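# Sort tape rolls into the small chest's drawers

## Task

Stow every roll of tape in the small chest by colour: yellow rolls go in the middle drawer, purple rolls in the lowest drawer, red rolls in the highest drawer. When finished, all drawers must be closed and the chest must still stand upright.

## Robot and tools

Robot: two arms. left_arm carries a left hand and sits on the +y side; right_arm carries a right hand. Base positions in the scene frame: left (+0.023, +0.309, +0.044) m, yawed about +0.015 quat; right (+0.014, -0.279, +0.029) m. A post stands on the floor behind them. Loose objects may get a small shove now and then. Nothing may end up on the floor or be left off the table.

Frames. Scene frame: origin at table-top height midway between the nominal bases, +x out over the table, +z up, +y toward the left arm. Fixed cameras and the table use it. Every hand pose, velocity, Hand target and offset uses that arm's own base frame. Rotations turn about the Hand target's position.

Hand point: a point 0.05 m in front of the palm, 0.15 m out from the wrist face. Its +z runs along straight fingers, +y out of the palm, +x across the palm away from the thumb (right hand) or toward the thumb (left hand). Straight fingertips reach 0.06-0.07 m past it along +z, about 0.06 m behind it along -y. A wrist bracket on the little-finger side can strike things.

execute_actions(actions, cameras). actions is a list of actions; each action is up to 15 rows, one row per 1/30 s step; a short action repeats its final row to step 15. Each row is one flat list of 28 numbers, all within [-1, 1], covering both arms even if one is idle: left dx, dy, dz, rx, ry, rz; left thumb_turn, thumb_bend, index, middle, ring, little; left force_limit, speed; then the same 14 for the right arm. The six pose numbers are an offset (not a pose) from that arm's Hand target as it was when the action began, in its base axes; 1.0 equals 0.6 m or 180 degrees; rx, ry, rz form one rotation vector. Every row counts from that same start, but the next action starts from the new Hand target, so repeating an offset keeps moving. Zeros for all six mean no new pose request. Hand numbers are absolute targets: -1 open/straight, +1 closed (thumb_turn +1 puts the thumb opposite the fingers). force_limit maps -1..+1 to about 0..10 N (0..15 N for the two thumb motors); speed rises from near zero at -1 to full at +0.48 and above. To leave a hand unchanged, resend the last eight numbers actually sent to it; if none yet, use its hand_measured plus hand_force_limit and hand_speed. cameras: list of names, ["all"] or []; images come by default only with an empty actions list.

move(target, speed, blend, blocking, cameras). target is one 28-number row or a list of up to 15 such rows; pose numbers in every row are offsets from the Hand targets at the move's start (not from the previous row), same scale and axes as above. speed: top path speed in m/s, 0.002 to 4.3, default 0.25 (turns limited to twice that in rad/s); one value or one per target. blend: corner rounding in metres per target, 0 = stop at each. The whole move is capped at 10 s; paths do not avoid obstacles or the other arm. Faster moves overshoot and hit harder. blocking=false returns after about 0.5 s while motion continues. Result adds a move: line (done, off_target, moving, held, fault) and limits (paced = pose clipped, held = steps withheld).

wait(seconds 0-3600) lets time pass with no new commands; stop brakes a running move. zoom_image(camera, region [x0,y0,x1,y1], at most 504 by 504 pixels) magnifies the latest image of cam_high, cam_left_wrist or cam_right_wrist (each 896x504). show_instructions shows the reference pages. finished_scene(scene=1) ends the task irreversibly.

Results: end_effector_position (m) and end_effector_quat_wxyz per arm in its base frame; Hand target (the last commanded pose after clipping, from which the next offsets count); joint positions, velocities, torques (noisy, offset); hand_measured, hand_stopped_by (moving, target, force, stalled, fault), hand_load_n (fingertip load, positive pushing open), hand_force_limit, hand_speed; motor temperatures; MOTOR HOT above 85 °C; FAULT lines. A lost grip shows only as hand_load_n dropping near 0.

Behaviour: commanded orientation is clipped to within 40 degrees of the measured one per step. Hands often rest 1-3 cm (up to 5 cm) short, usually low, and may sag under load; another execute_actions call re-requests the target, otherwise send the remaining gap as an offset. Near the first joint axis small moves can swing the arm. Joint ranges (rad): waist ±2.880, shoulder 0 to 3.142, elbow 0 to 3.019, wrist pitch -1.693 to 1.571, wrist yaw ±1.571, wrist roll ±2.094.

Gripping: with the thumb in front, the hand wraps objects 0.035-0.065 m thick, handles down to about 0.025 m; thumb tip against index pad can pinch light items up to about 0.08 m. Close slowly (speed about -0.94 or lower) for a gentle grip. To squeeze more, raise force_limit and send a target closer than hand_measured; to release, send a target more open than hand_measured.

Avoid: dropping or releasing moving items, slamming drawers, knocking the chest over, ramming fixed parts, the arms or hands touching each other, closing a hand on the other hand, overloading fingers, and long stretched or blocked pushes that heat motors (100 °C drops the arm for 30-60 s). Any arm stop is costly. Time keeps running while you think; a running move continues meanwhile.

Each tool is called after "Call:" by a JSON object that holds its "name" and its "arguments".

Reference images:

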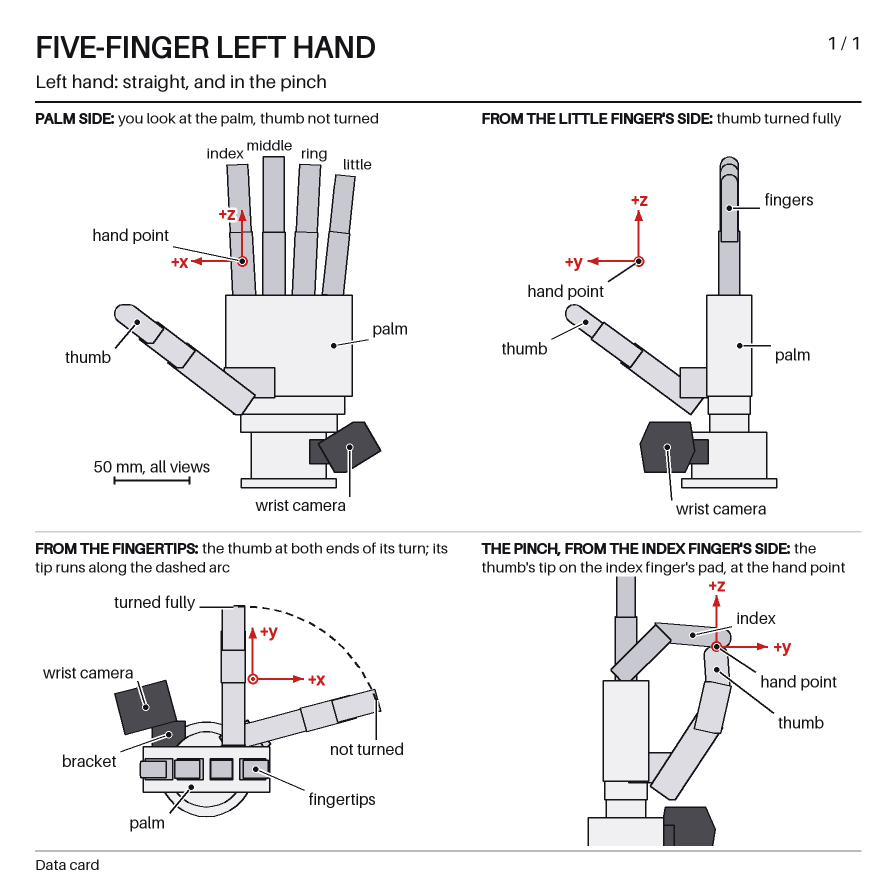

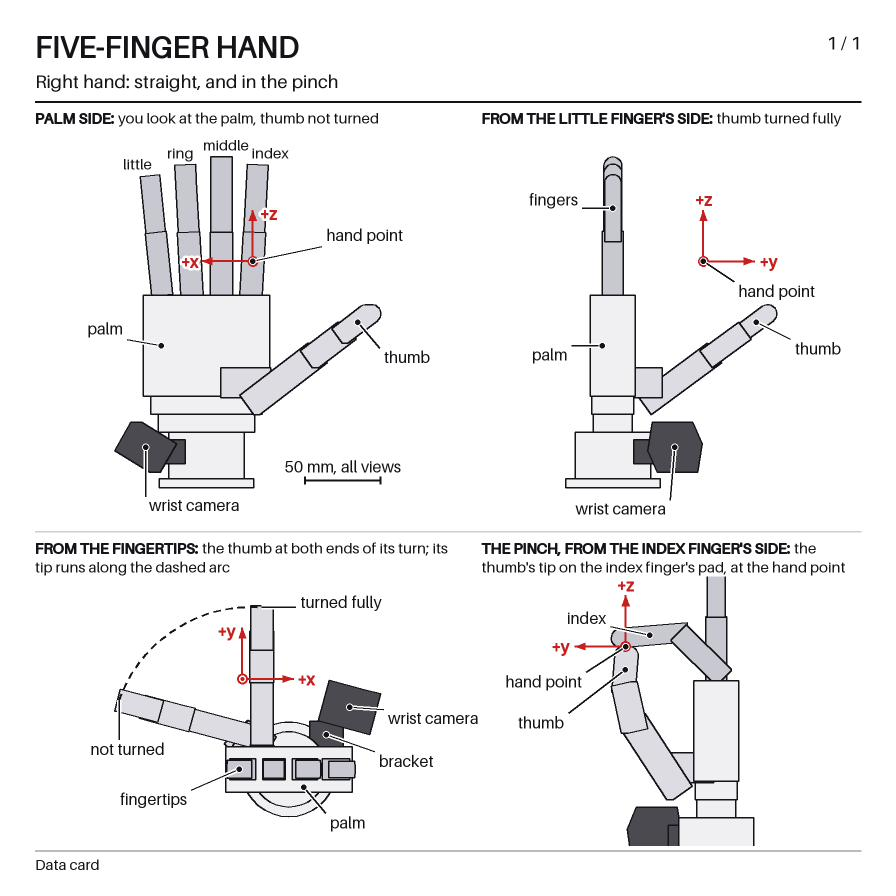

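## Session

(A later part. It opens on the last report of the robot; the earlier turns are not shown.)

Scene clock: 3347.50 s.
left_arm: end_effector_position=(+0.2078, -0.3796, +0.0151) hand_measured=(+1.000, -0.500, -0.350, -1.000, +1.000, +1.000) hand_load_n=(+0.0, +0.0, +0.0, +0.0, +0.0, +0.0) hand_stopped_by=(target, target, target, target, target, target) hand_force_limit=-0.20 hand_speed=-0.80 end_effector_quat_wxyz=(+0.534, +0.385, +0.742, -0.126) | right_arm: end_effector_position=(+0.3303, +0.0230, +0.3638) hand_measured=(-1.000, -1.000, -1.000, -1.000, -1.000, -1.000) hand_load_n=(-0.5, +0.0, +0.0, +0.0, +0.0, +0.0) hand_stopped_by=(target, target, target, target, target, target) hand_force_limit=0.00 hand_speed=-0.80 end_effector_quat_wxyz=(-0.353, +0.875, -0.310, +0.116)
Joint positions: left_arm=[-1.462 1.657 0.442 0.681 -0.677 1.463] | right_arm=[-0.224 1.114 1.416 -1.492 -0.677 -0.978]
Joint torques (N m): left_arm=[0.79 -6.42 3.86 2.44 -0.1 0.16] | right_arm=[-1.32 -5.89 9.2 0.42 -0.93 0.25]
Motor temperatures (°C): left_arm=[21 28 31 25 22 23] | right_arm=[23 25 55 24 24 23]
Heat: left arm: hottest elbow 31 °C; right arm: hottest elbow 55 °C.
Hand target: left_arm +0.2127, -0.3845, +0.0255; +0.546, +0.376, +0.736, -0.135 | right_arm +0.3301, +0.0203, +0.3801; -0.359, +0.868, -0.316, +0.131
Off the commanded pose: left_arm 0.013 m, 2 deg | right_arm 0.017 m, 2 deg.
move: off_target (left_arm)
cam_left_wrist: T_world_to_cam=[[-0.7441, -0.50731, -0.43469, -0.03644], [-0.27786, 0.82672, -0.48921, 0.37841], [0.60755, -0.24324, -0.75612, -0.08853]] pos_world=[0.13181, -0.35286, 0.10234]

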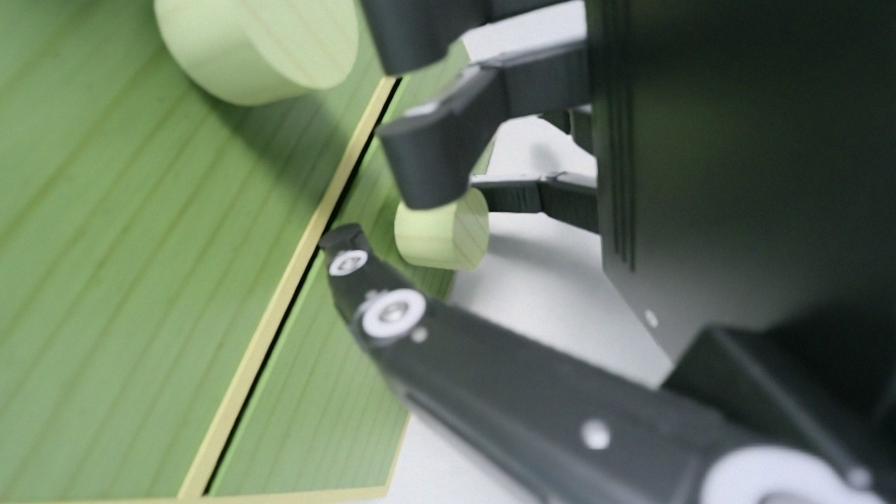

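Call:
{"name": "move", "arguments": {"target": [[-0.003,0,-0.002,0,0,0,1,0,0.1,-1,1,1,-0.2,-0.85,0,0,0,0,0,0,-1,-1,-1,-1,-1,-1,0,-0.8]], "speed": 0.04, "cameras": ["cam_left_wrist","cam_high"]}}

Call:
{"name": "wait", "arguments": {"seconds": 2}}

Scene clock: 3357.53 s.
left_arm: end_effector_position=(+0.2079, -0.3802, +0.0149) hand_measured=(+1.000, -0.002, -0.186, -1.000, +1.000, +1.000) hand_load_n=(-0.5, +2.0, +4.5, +0.0, +0.0, +0.0) hand_stopped_by=(target, target, force, target, target, target) hand_force_limit=-0.20 hand_speed=-0.85 end_effector_quat_wxyz=(+0.534, +0.385, +0.742, -0.128) | right_arm: end_effector_position=(+0.3303, +0.0230, +0.3638) hand_measured=(-1.000, -1.000, -1.000, -1.000, -1.000, -1.000) hand_load_n=(-0.5, +0.0, +0.0, +0.0, +0.0, +0.0) hand_stopped_by=(target, target, target, target, target, target) hand_force_limit=0.00 hand_speed=-0.80 end_effector_quat_wxyz=(-0.353, +0.875, -0.310, +0.116)
Joint positions: left_arm=[-1.46 1.657 0.442 0.683 -0.672 1.463] | right_arm=[-0.224 1.114 1.416 -1.492 -0.677 -0.978]
Joint torques (N m): left_arm=[0.32 -6.07 3.82 2.48 -0.48 0.12] | right_arm=[-1.61 -4.84 9.47 0.4 -0.94 0.21]
Motor temperatures (°C): left_arm=[21 27 31 25 22 23] | right_arm=[23 25 55 24 24 23]
Heat: left arm: hottest elbow 31 °C; right arm: hottest elbow 55 °C.
Hand target: left_arm +0.2109, -0.3845, +0.0243; +0.546, +0.376, +0.736, -0.135 | right_arm +0.3301, +0.0203, +0.3801; -0.359, +0.868, -0.316, +0.131
Off the commanded pose: left_arm 0.011 m, 2 deg | right_arm 0.017 m, 2 deg.
move: off_target (left_arm)
cam_left_wrist: T_world_to_cam=[[-0.74624, -0.50627, -0.43223, -0.03593], [-0.27687, 0.82653, -0.49009, 0.37861], [0.60537, -0.24605, -0.75696, -0.08954]] pos_world=[0.13222, -0.35315, 0.10224]
Images, in order (width x height): cam_high 896x504, cam_left_wrist 896x504.

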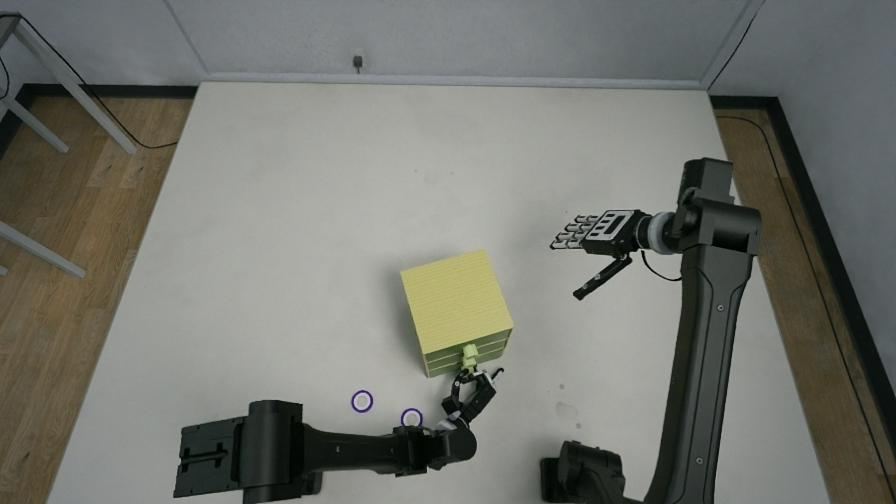

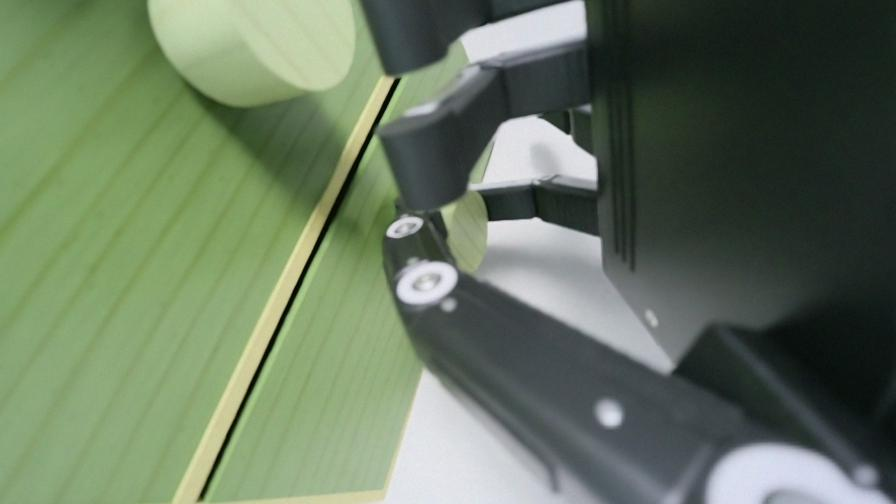

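Scene clock: 3359.53 s.
left_arm: end_effector_position=(+0.2079, -0.3802, +0.0149) hand_measured=(+1.000, -0.002, -0.186, -1.000, +1.000, +1.000) hand_load_n=(-0.5, +2.0, +4.0, +0.0, +0.0, +0.5) hand_stopped_by=(target, target, force, target, target, target) hand_force_limit=-0.20 hand_speed=-0.85 end_effector_quat_wxyz=(+0.534, +0.385, +0.742, -0.128) | right_arm: end_effector_position=(+0.3303, +0.0230, +0.3638) hand_measured=(-1.000, -1.000, -1.000, -1.000, -1.000, -1.000) hand_load_n=(+0.0, +0.0, +0.0, -0.5, +0.0, +0.0) hand_stopped_by=(target, target, target, target, target, target) hand_force_limit=0.00 hand_speed=-0.80 end_effector_quat_wxyz=(-0.353, +0.875, -0.310, +0.116)
Joint positions: left_arm=[-1.46 1.657 0.442 0.683 -0.672 1.463] | right_arm=[-0.224 1.114 1.416 -1.492 -0.677 -0.978]
Joint torques (N m): left_arm=[0.32 -6.07 3.82 2.48 -0.48 0.12] | right_arm=[-1.55 -5.95 9.36 0.31 -0.95 0.25]
Motor temperatures (°C): left_arm=[21 27 31 25 22 23] | right_arm=[23 25 55 24 24 23]
Heat: left arm: hottest elbow 31 °C; right arm: hottest elbow 55 °C.
Hand target: left_arm +0.2109, -0.3845, +0.0243; +0.546, +0.376, +0.736, -0.135 | right_arm +0.3301, +0.0203, +0.3801; -0.359, +0.868, -0.316, +0.131
Off the commanded pose: left_arm 0.011 m, 2 deg | right_arm 0.017 m, 2 deg.
wait: 2.00 s; at rest by 0.17 s

Call:
{"name": "move", "arguments": {"target": [[-0.0948,-0.0317,0,0,0,0,1,0,0.1,-1,1,1,-0.2,-0.85,0,0,0,0,0,0,-1,-1,-1,-1,-1,-1,0,-0.8]], "speed": 0.05, "cameras": ["cam_left_wrist","cam_high"]}}

Scene clock: 3368.17 s.
left_arm: end_effector_position=(+0.1601, -0.3898, +0.0149) hand_measured=(+1.000, -0.002, -0.186, -1.000, +1.000, +1.000) hand_load_n=(-0.5, +1.5, +5.5, +0.0, +0.0, +0.0) hand_stopped_by=(target, target, force, target, target, target) hand_force_limit=-0.20 hand_speed=-0.85 end_effector_quat_wxyz=(+0.539, +0.382, +0.740, -0.126) | right_arm: end_effector_position=(+0.3303, +0.0230, +0.3638) hand_measured=(-1.000, -1.000, -1.000, -1.000, -1.000, -1.000) hand_load_n=(+0.0, +0.0, +0.0, +0.0, +0.0, +0.0) hand_stopped_by=(target, target, target, target, target, target) hand_force_limit=0.00 hand_speed=-0.80 end_effector_quat_wxyz=(-0.353, +0.875, -0.310, +0.116)
Joint positions: left_arm=[-1.614 1.666 0.474 0.592 -0.813 1.357] | right_arm=[-0.224 1.114 1.416 -1.492 -0.677 -0.978]
Joint torques (N m): left_arm=[-1.44 -6.07 5.72 0.91 -0.88 -0.01] | right_arm=[-0.67 -5.13 9.22 0.64 -0.9 0.23]
Motor temperatures (°C): left_arm=[21 27 31 25 22 23] | right_arm=[23 25 55 24 24 23]
Heat: left arm: hottest elbow 31 °C; right arm: hottest elbow 55 °C.
Hand target: left_arm +0.1541, -0.4035, +0.0243; +0.546, +0.376, +0.736, -0.135 | right_arm +0.3301, +0.0203, +0.3801; -0.359, +0.868, -0.316, +0.131
Off the commanded pose: left_arm 0.018 m, 2 deg | right_arm 0.017 m, 2 deg.
move: off_target (left_arm)
cam_left_wrist: T_world_to_cam=[[-0.73815, -0.51351, -0.43754, -0.08048], [-0.27819, 0.82253, -0.49604, 0.37195], [0.61461, -0.24443, -0.75, -0.06383]] pos_world=[0.08329, -0.36287, 0.10141]
Images, in order (width x height): cam_high 896x504, cam_left_wrist 896x504.

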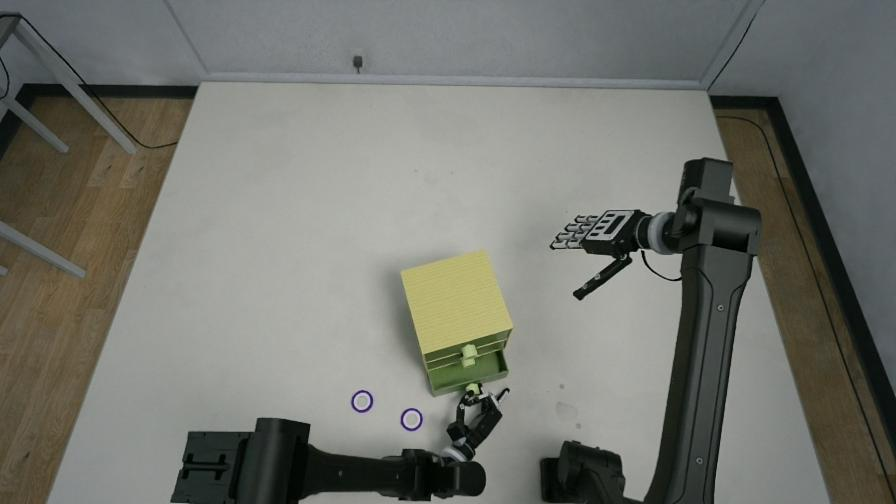

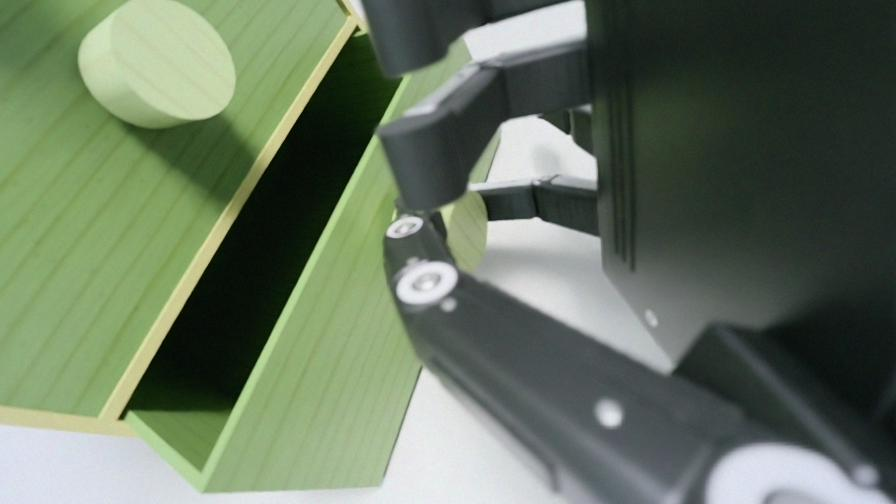

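Call:
{"name": "move", "arguments": {"target": [[-0.1317,-0.035,0,0,0,0,1,0,0.1,-1,1,1,-0.2,-0.85,0,0,0,0,0,0,-1,-1,-1,-1,-1,-1,0,-0.8]], "speed": 0.05, "cameras": ["cam_left_wrist","cam_high"]}}

Scene clock: 3383.03 s.
left_arm: end_effector_position=(+0.0842, -0.4094, +0.0137) hand_measured=(+1.000, -0.002, -0.186, -1.000, +1.000, +1.000) hand_load_n=(-1.0, +2.0, +5.0, +0.0, +0.0, +0.0) hand_stopped_by=(target, target, force, target, target, target) hand_force_limit=-0.20 hand_speed=-0.85 end_effector_quat_wxyz=(+0.540, +0.384, +0.739, -0.122) | right_arm: end_effector_position=(+0.3303, +0.0230, +0.3638) hand_measured=(-1.000, -1.000, -1.000, -1.000, -1.000, -1.000) hand_load_n=(-0.5, -0.5, +0.0, +0.0, +0.0, +0.0) hand_stopped_by=(target, target, target, target, target, target) hand_force_limit=0.00 hand_speed=-0.80 end_effector_quat_wxyz=(-0.353, +0.875, -0.310, +0.116)
Joint positions: left_arm=[-1.825 1.702 0.586 0.344 -0.982 1.147] | right_arm=[-0.224 1.114 1.416 -1.492 -0.677 -0.978]
Joint torques (N m): left_arm=[-1.44 -6.89 6.49 0.69 -0.95 -0.03] | right_arm=[-0.79 -5.48 9.28 0.39 -0.96 0.18]
Motor temperatures (°C): left_arm=[21 27 31 24 23 23] | right_arm=[23 25 55 24 24 23]
Heat: left arm: hottest elbow 31 °C; right arm: hottest elbow 55 °C.
Hand target: left_arm +0.0750, -0.4245, +0.0243; +0.546, +0.376, +0.736, -0.135 | right_arm +0.3301, +0.0203, +0.3801; -0.359, +0.868, -0.316, +0.131
Off the commanded pose: left_arm 0.021 m, 2 deg | right_arm 0.017 m, 2 deg.
move: off_target (left_arm)
cam_left_wrist: T_world_to_cam=[[-0.73495, -0.51182, -0.44485, -0.14664], [-0.2763, 0.8251, -0.49282, 0.36719], [0.61928, -0.23929, -0.74782, -0.02115]] pos_world=[0.00678, -0.38308, 0.09991]
Images, in order (width x height): cam_high 896x504, cam_left_wrist 896x504.

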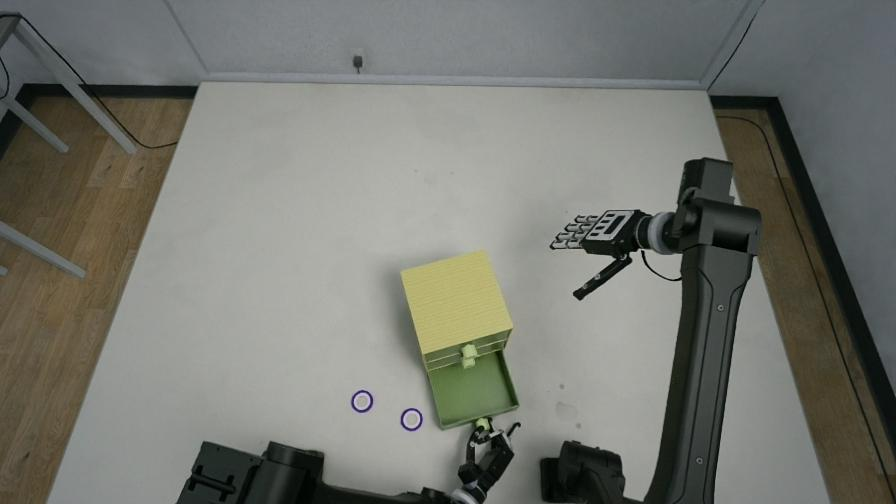

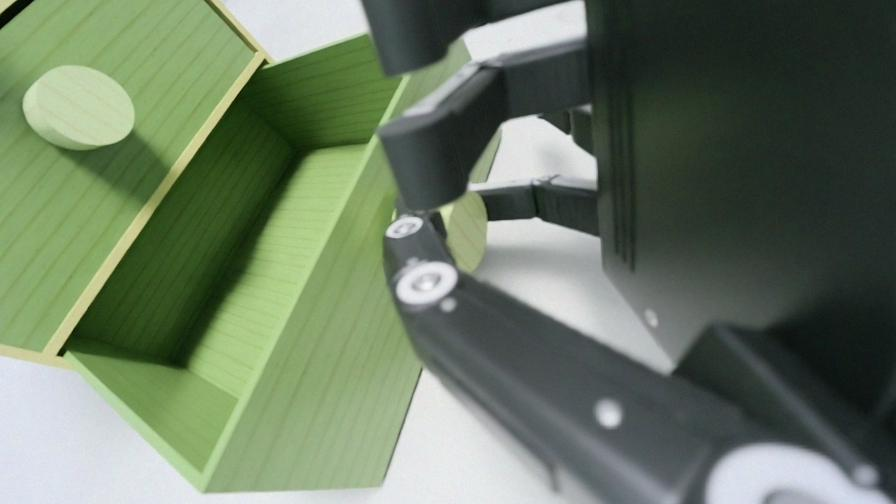

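Call:
{"name": "move", "arguments": {"target": [[0.004,0.01,0,0,0,0,1,0,0.1,-1,1,1,-0.2,-0.85,0,0,0,0,0,0,-1,-1,-1,-1,-1,-1,0,-0.8],[0.004,0.01,0,0,0,0,1,-0.5,-0.4,-1,1,1,-0.2,-0.7,0,0,0,0,0,0,-1,-1,-1,-1,-1,-1,0,-0.8]], "speed": 0.03, "cameras": ["cam_left_wrist","cam_high"]}}

Scene clock: 3395.63 s.
left_arm: end_effector_position=(+0.0835, -0.4089, +0.0145) hand_measured=(+1.000, -0.500, -0.400, -1.000, +1.000, +1.000) hand_load_n=(+0.5, +0.0, +0.0, +0.0, +0.0, +0.0) hand_stopped_by=(target, target, target, target, target, target) hand_force_limit=-0.20 hand_speed=-0.70 end_effector_quat_wxyz=(+0.542, +0.383, +0.738, -0.121) | right_arm: end_effector_position=(+0.3303, +0.0230, +0.3638) hand_measured=(-1.000, -1.000, -1.000, -1.000, -1.000, -1.000) hand_load_n=(+0.0, +0.0, +0.0, +0.0, +0.0, +0.0) hand_stopped_by=(target, target, target, target, target, target) hand_force_limit=0.00 hand_speed=-0.80 end_effector_quat_wxyz=(-0.353, +0.875, -0.310, +0.116)
Joint positions: left_arm=[-1.828 1.702 0.586 0.344 -0.988 1.147] | right_arm=[-0.224 1.114 1.416 -1.492 -0.677 -0.978]
Joint torques (N m): left_arm=[-1.2 -7.65 5.15 1.02 -0.68 0] | right_arm=[-1.08 -5.19 9.24 0.42 -0.92 0.21]
Motor temperatures (°C): left_arm=[21 28 32 24 23 23] | right_arm=[23 25 55 24 24 23]
Heat: left arm: hottest elbow 32 °C; right arm: hottest elbow 55 °C.
Hand target: left_arm +0.0774, -0.4185, +0.0243; +0.546, +0.376, +0.736, -0.135 | right_arm +0.3301, +0.0203, +0.3801; -0.359, +0.868, -0.316, +0.131
Off the commanded pose: left_arm 0.015 m, 2 deg | right_arm 0.017 m, 2 deg.
move: off_target (left_arm); target 2's new numbers were sent with left_arm's hand 0.016 m and 2 deg from that target
cam_left_wrist: T_world_to_cam=[[-0.73238, -0.51332, -0.44736, -0.1473], [-0.27536, 0.82417, -0.49489, 0.36667], [0.62274, -0.23926, -0.74495, -0.02036]] pos_world=[0.00577, -0.38268, 0.1004]
Images, in order (width x height): cam_high 896x504, cam_left_wrist 896x504.

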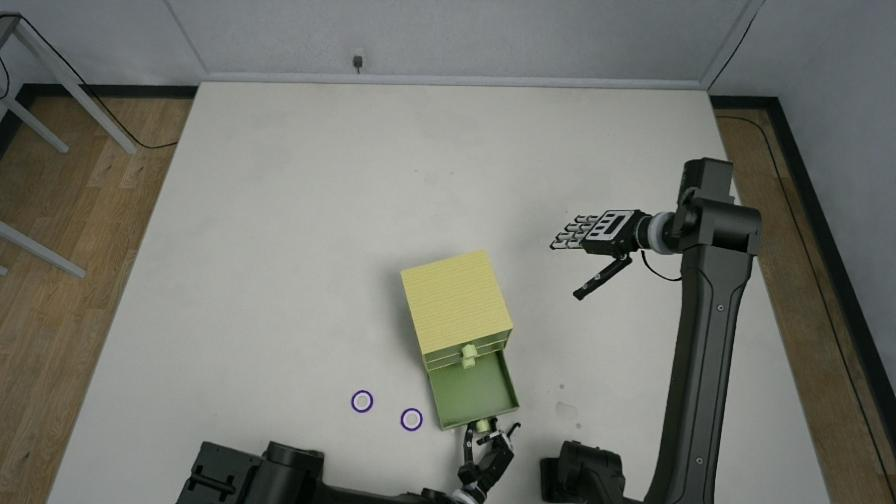

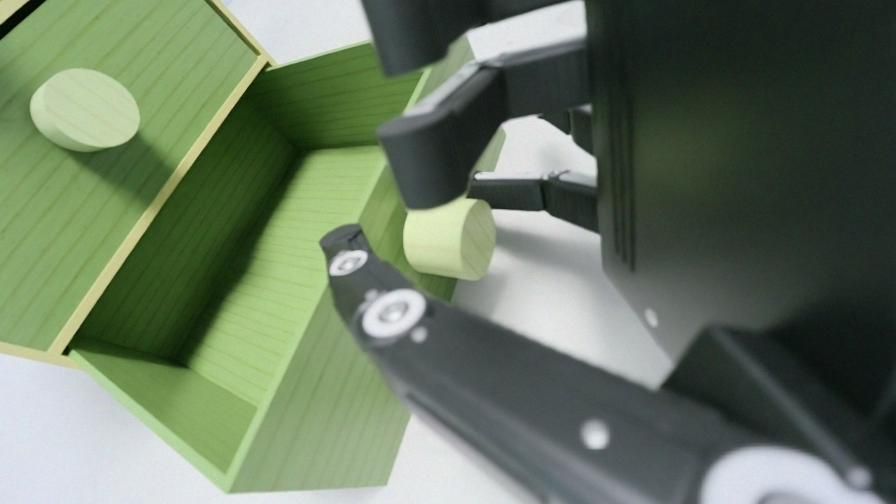

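Call:
{"name": "move", "arguments": {"target": [[0,-0.004,0.09,0,0,0,1,-0.5,-0.4,-1,1,1,-0.2,-0.7,0,0,0,0,0,0,-1,-1,-1,-1,-1,-1,0,-0.8],[0,-0.012,0.42,0,0,0,1,-0.8,-0.5,-0.5,1,1,-0.2,-0.7,0,0,0,0,0,0,-1,-1,-1,-1,-1,-1,0,-0.8]], "speed": [0.06,0.18], "cameras": ["cam_left_wrist","cam_high"]}}

Scene clock: 3421.77 s.
left_arm: end_effector_position=(+0.0809, -0.4171, +0.2567) hand_measured=(+1.000, -0.800, -0.500, -0.500, +1.000, +1.000) hand_load_n=(+0.0, +0.0, +0.0, +0.0, +0.0, +0.0) hand_stopped_by=(target, target, target, target, target, target) hand_force_limit=-0.20 hand_speed=-0.70 end_effector_quat_wxyz=(+0.542, +0.385, +0.737, -0.121) | right_arm: end_effector_position=(+0.3303, +0.0230, +0.3638) hand_measured=(-1.000, -1.000, -1.000, -1.000, -1.000, -1.000) hand_load_n=(-0.5, +0.0, +0.0, +0.0, +0.0, -0.5) hand_stopped_by=(target, target, target, target, target, target) hand_force_limit=0.00 hand_speed=-0.80 end_effector_quat_wxyz=(-0.353, +0.875, -0.310, +0.116)
Joint positions: left_arm=[-1.83 1.205 0.905 -0.471 -0.988 1.152] | right_arm=[-0.224 1.114 1.416 -1.492 -0.677 -0.978]
Joint torques (N m): left_arm=[-0.73 -4.84 10.82 0.57 -0.53 0.03] | right_arm=[-1.55 -5.01 9.13 0.23 -0.86 0.2]
Motor temperatures (°C): left_arm=[21 28 33 24 23 23] | right_arm=[23 25 55 24 24 23]
Heat: left arm: hottest elbow 33 °C; right arm: hottest elbow 55 °C.
Hand target: left_arm +0.0774, -0.4257, +0.2763; +0.546, +0.376, +0.736, -0.135 | right_arm +0.3301, +0.0203, +0.3801; -0.359, +0.868, -0.316, +0.131
Off the commanded pose: left_arm 0.022 m, 2 deg | right_arm 0.017 m, 2 deg.
move: off_target (left_arm); target 2's new numbers were sent with left_arm's hand 0.022 m and 2 deg from that target
cam_left_wrist: T_world_to_cam=[[-0.73302, -0.51012, -0.44995, -0.04298], [-0.2715, 0.82594, -0.49407, 0.49268], [0.62367, -0.24001, -0.74393, 0.15904]] pos_world=[0.00307, -0.39068, 0.34239]
Images, in order (width x height): cam_high 896x504, cam_left_wrist 896x504.

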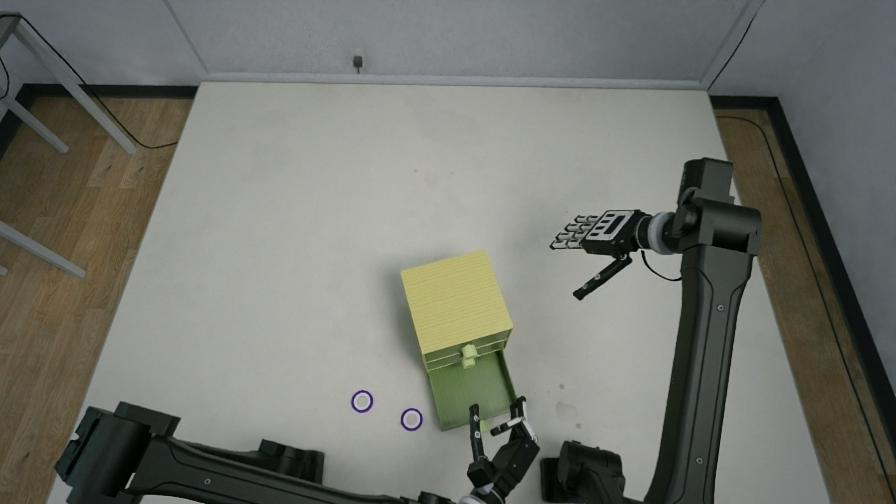

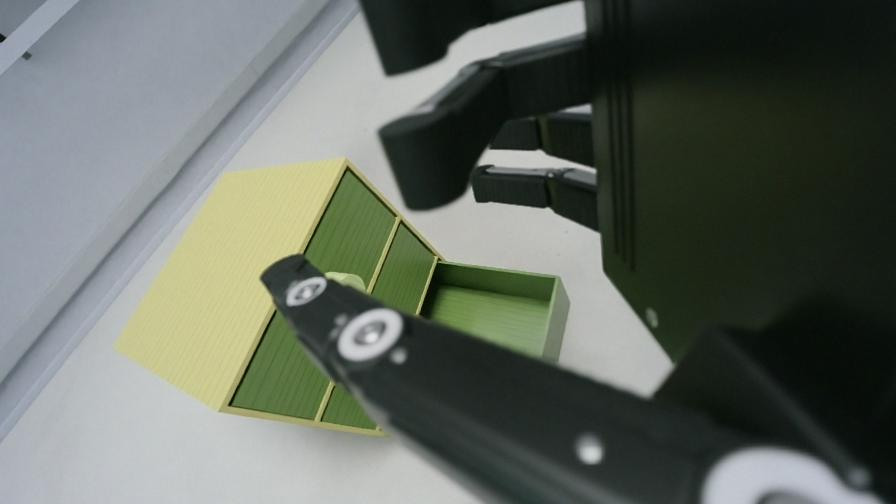

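Call:
{"name": "move", "arguments": {"target": [[0.049,0.2595,0.0,-0.4045,0.1553,0.45,1,-0.8,-0.5,-0.5,1,1,-0.2,-0.7,0,0,0,0,0,0,-1,-1,-1,-1,-1,-1,0,-0.8]], "speed": 0.2, "cameras": ["cam_left_wrist","cam_high"]}}

Scene clock: 3467.93 s.
left_arm: end_effector_position=(+0.1061, -0.2715, +0.2710) hand_measured=(+1.000, -0.800, -0.500, -0.500, +1.000, +1.000) hand_load_n=(+0.0, +0.0, +0.0, +0.0, +0.0, +0.0) hand_stopped_by=(target, target, target, target, target, target) hand_force_limit=-0.20 hand_speed=-0.70 end_effector_quat_wxyz=(+0.364, -0.519, +0.726, -0.266) | right_arm: end_effector_position=(+0.3303, +0.0230, +0.3638) hand_measured=(-1.000, -1.000, -1.000, -1.000, -1.000, -1.000) hand_load_n=(+0.0, +0.0, +0.0, +0.0, +0.0, +0.0) hand_stopped_by=(target, target, target, target, target, target) hand_force_limit=0.00 hand_speed=-0.80 end_effector_quat_wxyz=(-0.353, +0.875, -0.310, +0.116)
Joint positions: left_arm=[-1.609 1.02 1.086 -1.674 -0.934 -1.298] | right_arm=[-0.224 1.114 1.416 -1.492 -0.677 -0.978]
Joint torques (N m): left_arm=[0.73 -2.26 7.61 -0.43 -0.44 -0.11] | right_arm=[-1.14 -5.89 9.25 0.43 -0.94 0.25]
Motor temperatures (°C): left_arm=[21 28 38 24 23 23] | right_arm=[23 25 55 24 24 23]
Heat: left arm: hottest elbow 38 °C; right arm: hottest elbow 55 °C.
Hand target: left_arm +0.1068, -0.2700, +0.2763; +0.435, -0.554, +0.674, -0.222 | right_arm +0.3301, +0.0203, +0.3801; -0.359, +0.868, -0.316, +0.131
Off the commanded pose: left_arm 0.006 m, 12 deg | right_arm 0.017 m, 2 deg.
joint sent to its limit (left arm) — joint 4 (wrist pitch), lower limit. The joint targets are off in position and orientation.
move: off_target (left_arm)
cam_left_wrist: T_world_to_cam=[[0.45525, -0.55755, 0.69419, -0.39287], [-0.70096, -0.70518, -0.10669, -0.08876], [0.54901, -0.43802, -0.71184, 0.13443]] pos_world=[0.04283, -0.22275, 0.35895]
Images, in order (width x height): cam_high 896x504, cam_left_wrist 896x504.

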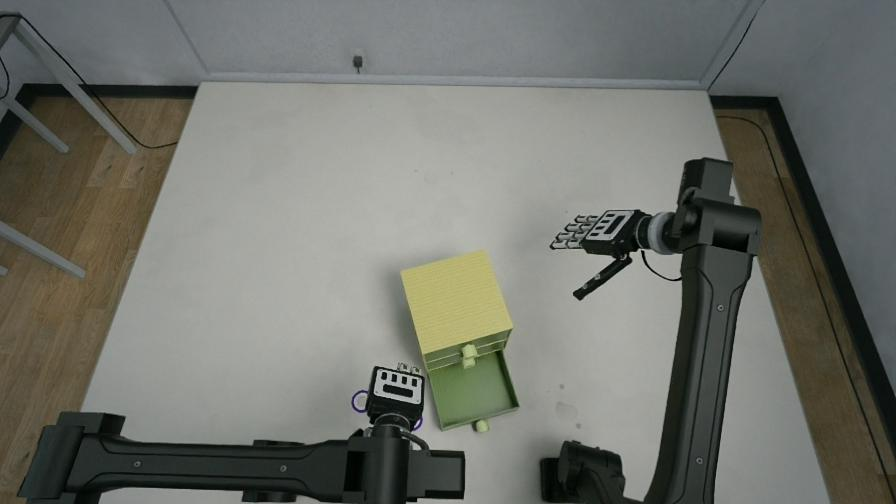

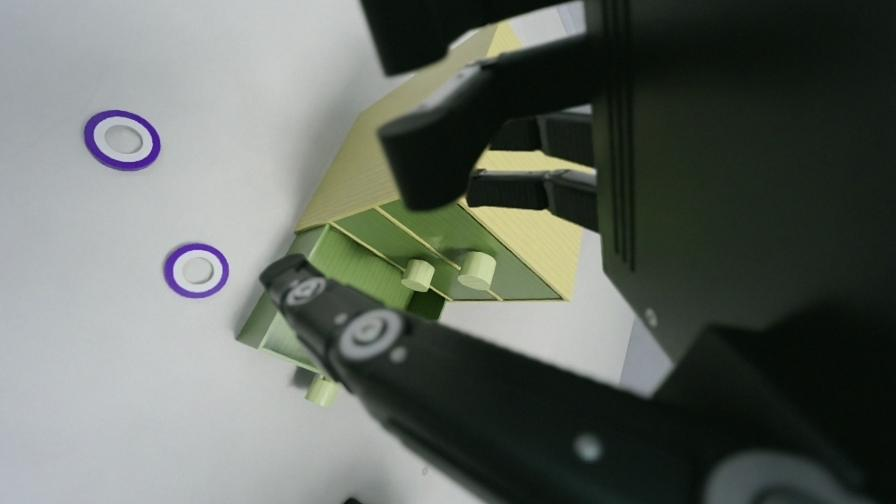

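Call:
{"name": "move", "arguments": {"target": [[0,0.003,-0.35,0,0,0,1,-0.8,-0.5,-0.5,1,1,-0.2,-0.7,0,0,0,0,0,0,-1,-1,-1,-1,-1,-1,0,-0.8]], "speed": 0.12, "cameras": ["cam_left_wrist","cam_high"]}}

Scene clock: 3483.13 s.
left_arm: end_effector_position=(+0.1105, -0.2598, +0.0636) hand_measured=(+1.000, -0.800, -0.500, -0.500, +1.000, +1.000) hand_load_n=(+0.0, +0.0, +0.0, +0.0, +0.0, +0.0) hand_stopped_by=(target, target, target, target, target, target) hand_force_limit=-0.20 hand_speed=-0.70 end_effector_quat_wxyz=(+0.441, -0.554, +0.674, -0.208) | right_arm: end_effector_position=(+0.3303, +0.0230, +0.3638) hand_measured=(-1.000, -1.000, -1.000, -1.000, -1.000, -1.000) hand_load_n=(+0.0, +0.0, +0.0, +0.0, +0.0, +0.0) hand_stopped_by=(target, target, target, target, target, target) hand_force_limit=0.00 hand_speed=-0.80 end_effector_quat_wxyz=(-0.353, +0.875, -0.310, +0.116)
Joint positions: left_arm=[-1.624 1.373 0.741 -1.388 -0.95 -1.663] | right_arm=[-0.224 1.114 1.416 -1.492 -0.677 -0.978]
Joint torques (N m): left_arm=[-1.44 -3.96 5.78 -0.09 -0.73 -0.11] | right_arm=[-0.56 -5.48 9.1 0.4 -0.96 0.23]
Motor temperatures (°C): left_arm=[21 28 36 24 23 23] | right_arm=[23 25 55 24 24 23]
Heat: left arm: hottest elbow 36 °C; right arm: hottest elbow 55 °C.
Hand target: left_arm +0.1068, -0.2682, +0.0663; +0.435, -0.554, +0.674, -0.222 | right_arm +0.3301, +0.0203, +0.3801; -0.359, +0.868, -0.316, +0.131
Off the commanded pose: left_arm 0.010 m, 2 deg | right_arm 0.017 m, 2 deg.
move: done
cam_left_wrist: T_world_to_cam=[[0.51084, -0.54287, 0.66658, -0.24498], [-0.54552, -0.80398, -0.2367, -0.13404], [0.66442, -0.24272, -0.70685, 0.02717]] pos_world=[0.03397, -0.23417, 0.15077]
Images, in order (width x height): cam_high 896x504, cam_left_wrist 896x504.

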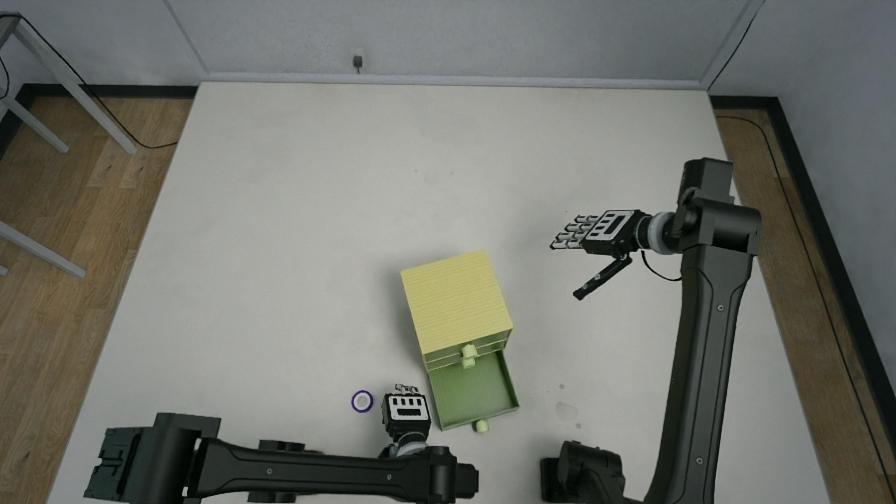

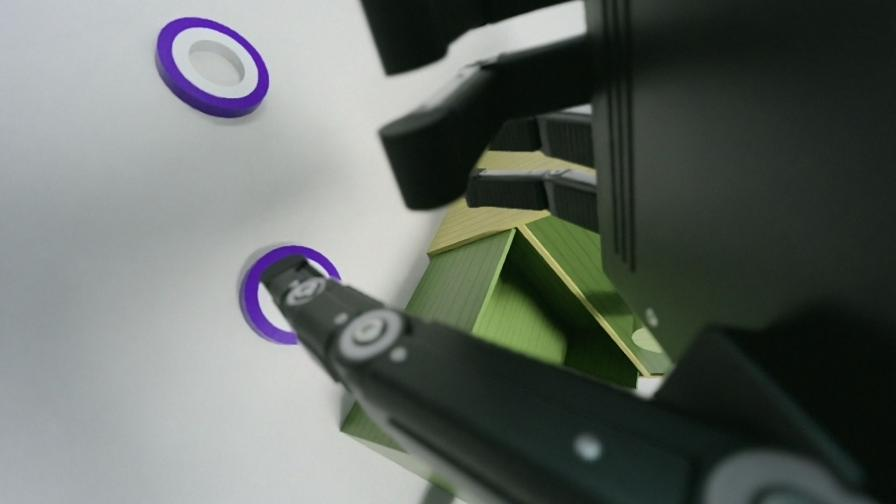

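Call:
{"name": "move", "arguments": {"target": [[-0.0155,-0.0047,-0.114,0,0,0,1,-0.8,-0.5,-0.5,1,1,-0.2,-0.7,0,0,0,0,0,0,-1,-1,-1,-1,-1,-1,0,-0.8]], "speed": 0.06, "cameras": ["cam_left_wrist","cam_high"]}}

Scene clock: 3493.37 s.
left_arm: end_effector_position=(+0.1024, -0.2655, -0.0018) hand_measured=(+1.000, -0.800, -0.500, -0.500, +1.000, +1.000) hand_load_n=(+0.0, +0.0, +0.0, +0.0, +0.0, +0.0) hand_stopped_by=(target, target, target, target, target, target) hand_force_limit=-0.20 hand_speed=-0.70 end_effector_quat_wxyz=(+0.440, -0.555, +0.673, -0.213) | right_arm: end_effector_position=(+0.3303, +0.0230, +0.3638) hand_measured=(-1.000, -1.000, -1.000, -1.000, -1.000, -1.000) hand_load_n=(-0.5, +0.0, +0.0, +0.0, +0.0, +0.0) hand_stopped_by=(target, target, target, target, target, target) hand_force_limit=0.00 hand_speed=-0.80 end_effector_quat_wxyz=(-0.353, +0.875, -0.310, +0.116)
Joint positions: left_arm=[-1.655 1.54 0.684 -1.193 -0.944 -1.711] | right_arm=[-0.224 1.114 1.416 -1.492 -0.677 -0.978]
Joint torques (N m): left_arm=[-1.44 -4.54 4.38 -0.14 -0.38 -0.11] | right_arm=[-0.79 -5.19 9.26 0.57 -0.93 0.26]
Motor temperatures (°C): left_arm=[21 28 35 24 23 23] | right_arm=[23 25 56 24 24 23]
Heat: left arm: hottest elbow 35 °C; right arm: hottest elbow 56 °C.
Hand target: left_arm +0.0975, -0.2711, -0.0021; +0.435, -0.554, +0.674, -0.222 | right_arm +0.3301, +0.0203, +0.3801; -0.359, +0.868, -0.316, +0.131
Off the commanded pose: left_arm 0.007 m, 1 deg | right_arm 0.017 m, 2 deg.
move: done
cam_left_wrist: T_world_to_cam=[[0.50494, -0.53778, 0.67515, -0.19834], [-0.54652, -0.80462, -0.23216, -0.15868], [0.66809, -0.25175, -0.7002, -0.01786]] pos_world=[0.02536, -0.23884, 0.08456]
Images, in order (width x height): cam_high 896x504, cam_left_wrist 896x504.

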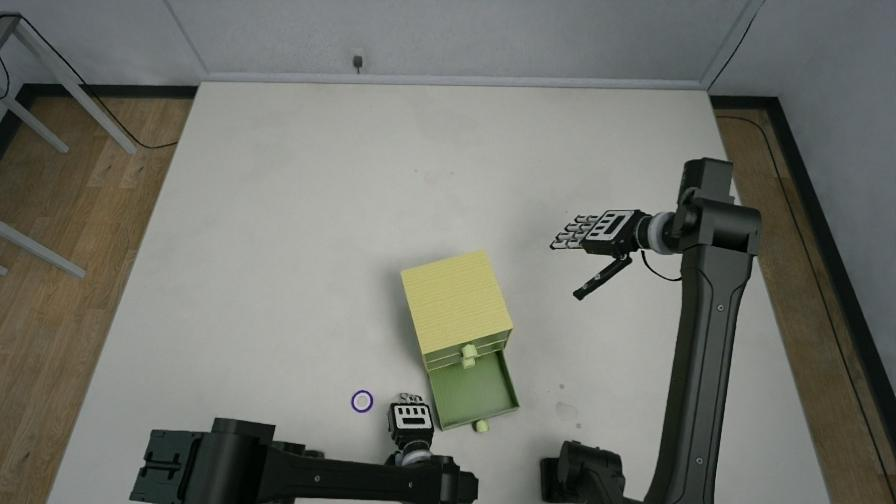

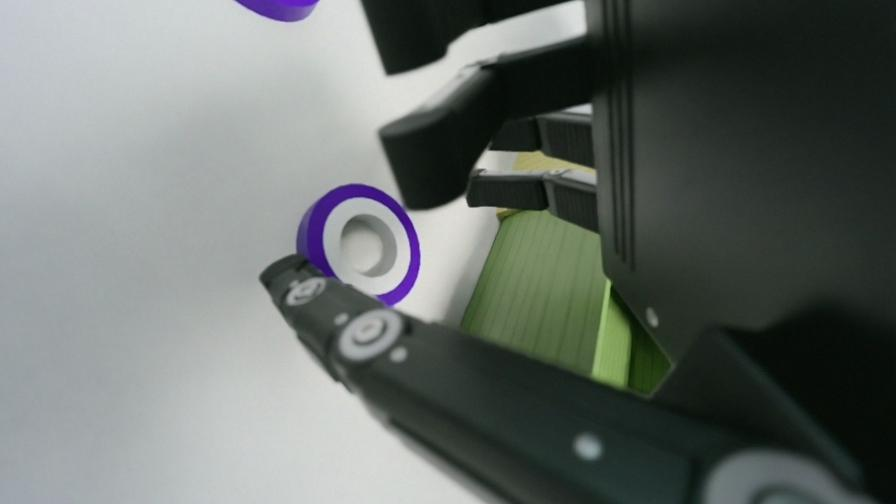

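Call:
{"name": "move", "arguments": {"target": [[-0.005,0.0023,-0.034,0,0,0,1,-0.8,-0.5,-0.5,1,1,-0.2,-0.7,0,0,0,0,0,0,-1,-1,-1,-1,-1,-1,0,-0.8]], "speed": 0.03, "cameras": ["cam_left_wrist"]}}

Scene clock: 3506.43 s.
left_arm: end_effector_position=(+0.0998, -0.2642, -0.0215) hand_measured=(+1.000, -0.800, -0.500, -0.500, +1.000, +1.000) hand_load_n=(+0.0, +0.0, +0.0, +0.0, +0.0, +0.0) hand_stopped_by=(target, target, target, target, target, target) hand_force_limit=-0.20 hand_speed=-0.70 end_effector_quat_wxyz=(+0.440, -0.555, +0.673, -0.213) | right_arm: end_effector_position=(+0.3303, +0.0230, +0.3638) hand_measured=(-1.000, -1.000, -1.000, -1.000, -1.000, -1.000) hand_load_n=(+0.0, +0.0, +0.0, +0.0, +0.0, +0.0) hand_stopped_by=(target, target, target, target, target, target) hand_force_limit=0.00 hand_speed=-0.80 end_effector_quat_wxyz=(-0.353, +0.875, -0.310, +0.116)
Joint positions: left_arm=[-1.664 1.594 0.669 -1.137 -0.939 -1.726] | right_arm=[-0.224 1.114 1.416 -1.492 -0.677 -0.978]
Joint torques (N m): left_arm=[-1.44 -4.66 3.92 -0.16 -0.36 -0.11] | right_arm=[-0.56 -5.01 9.17 0.4 -0.91 0.13]
Motor temperatures (°C): left_arm=[21 28 34 24 23 23] | right_arm=[23 25 56 24 24 23]
Heat: left arm: hottest elbow 34 °C; right arm: hottest elbow 56 °C.
Hand target: left_arm +0.0945, -0.2697, -0.0225; +0.435, -0.554, +0.674, -0.222 | right_arm +0.3301, +0.0203, +0.3801; -0.359, +0.868, -0.316, +0.131
Off the commanded pose: left_arm 0.008 m, 1 deg | right_arm 0.017 m, 2 deg.
move: done
cam_left_wrist: T_world_to_cam=[[0.50532, -0.53724, 0.6753, -0.18292], [-0.54575, -0.80515, -0.23215, -0.16378], [0.66844, -0.25123, -0.70005, -0.02948]] pos_world=[0.02276, -0.23754, 0.06486]

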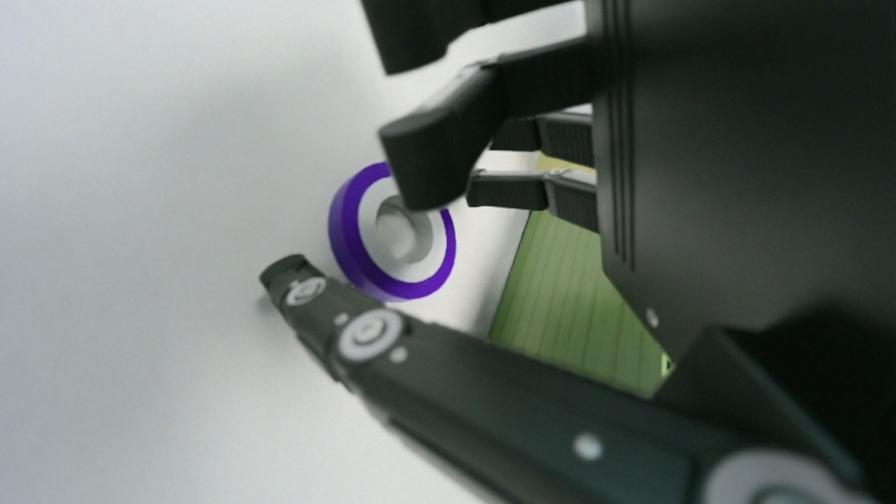

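Call:
{"name": "move", "arguments": {"target": [[0,0.0,-0.005,0,0,0,1,-0.8,-0.5,-0.5,1,1,-0.2,-0.7,0,0,0,0,0,0,-1,-1,-1,-1,-1,-1,0,-0.8],[0,0.0,-0.005,0,0,0,1,-0.8,0.2,-0.5,1,1,-0.35,-0.88,0,0,0,0,0,0,-1,-1,-1,-1,-1,-1,0,-0.8]], "speed": 0.03, "cameras": ["cam_left_wrist"]}}

Call:
{"name": "wait", "arguments": {"seconds": 2}}

Scene clock: 3515.97 s.
left_arm: end_effector_position=(+0.0997, -0.2655, -0.0241) hand_measured=(+1.000, -0.800, +0.010, -0.500, +1.000, +1.000) hand_load_n=(+0.0, +3.0, +3.5, +0.0, +0.0, +0.0) hand_stopped_by=(target, target, force, target, target, target) hand_force_limit=-0.35 hand_speed=-0.88 end_effector_quat_wxyz=(+0.439, -0.556, +0.672, -0.215) | right_arm: end_effector_position=(+0.3303, +0.0230, +0.3638) hand_measured=(-1.000, -1.000, -1.000, -1.000, -1.000, -1.000) hand_load_n=(+0.0, +0.0, +0.0, +0.0, +0.0, +0.0) hand_stopped_by=(target, target, target, target, target, target) hand_force_limit=0.00 hand_speed=-0.80 end_effector_quat_wxyz=(-0.353, +0.875, -0.310, +0.116)
Joint positions: left_arm=[-1.664 1.602 0.669 -1.126 -0.939 -1.728] | right_arm=[-0.224 1.114 1.416 -1.492 -0.677 -0.978]
Joint torques (N m): left_arm=[-1.44 -4.66 3.71 -0.14 -0.38 -0.11] | right_arm=[-0.5 -5.36 9.21 0.49 -0.95 0.22]
Motor temperatures (°C): left_arm=[21 27 34 24 22 23] | right_arm=[23 25 56 24 24 23]
Heat: left arm: hottest elbow 34 °C; right arm: hottest elbow 56 °C.
Hand target: left_arm +0.0945, -0.2697, -0.0255; +0.435, -0.554, +0.674, -0.222 | right_arm +0.3301, +0.0203, +0.3801; -0.359, +0.868, -0.316, +0.131
Off the commanded pose: left_arm 0.007 m, 1 deg | right_arm 0.017 m, 2 deg.
move: done
cam_left_wrist: T_world_to_cam=[[0.50572, -0.53391, 0.67763, -0.18094], [-0.54512, -0.80657, -0.22867, -0.16583], [0.66864, -0.25375, -0.69895, -0.03223]] pos_world=[0.02266, -0.23853, 0.06216]

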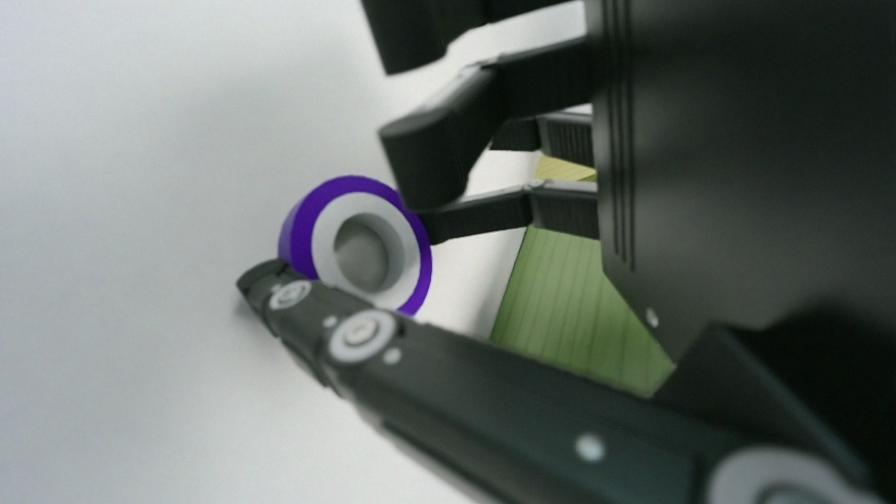

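Scene clock: 3517.97 s.
left_arm: end_effector_position=(+0.0997, -0.2655, -0.0241) hand_measured=(+1.000, -0.800, +0.010, -0.500, +1.000, +1.000) hand_load_n=(+0.0, +3.0, +4.0, +0.0, +0.0, +0.0) hand_stopped_by=(target, target, force, target, target, target) hand_force_limit=-0.35 hand_speed=-0.88 end_effector_quat_wxyz=(+0.439, -0.556, +0.672, -0.215) | right_arm: end_effector_position=(+0.3303, +0.0230, +0.3638) hand_measured=(-1.000, -1.000, -1.000, -1.000, -1.000, -1.000) hand_load_n=(+0.0, +0.0, -0.5, +0.0, +0.0, -0.5) hand_stopped_by=(target, target, target, target, target, target) hand_force_limit=0.00 hand_speed=-0.80 end_effector_quat_wxyz=(-0.353, +0.875, -0.310, +0.116)
Joint positions: left_arm=[-1.664 1.602 0.669 -1.126 -0.939 -1.728] | right_arm=[-0.224 1.114 1.416 -1.492 -0.677 -0.978]
Joint torques (N m): left_arm=[-1.44 -4.72 3.71 -0.16 -0.37 -0.11] | right_arm=[-1.49 -5.42 9.21 0.43 -0.95 0.25]
Motor temperatures (°C): left_arm=[21 28 33 24 22 23] | right_arm=[23 25 56 24 24 23]
Heat: left arm: hottest elbow 33 °C; right arm: hottest elbow 56 °C.
Hand target: left_arm +0.0945, -0.2697, -0.0255; +0.435, -0.554, +0.674, -0.222 | right_arm +0.3301, +0.0203, +0.3801; -0.359, +0.868, -0.316, +0.131
Off the commanded pose: left_arm 0.007 m, 1 deg | right_arm 0.017 m, 2 deg.
wait: 2.00 s; at rest by 0.17 s


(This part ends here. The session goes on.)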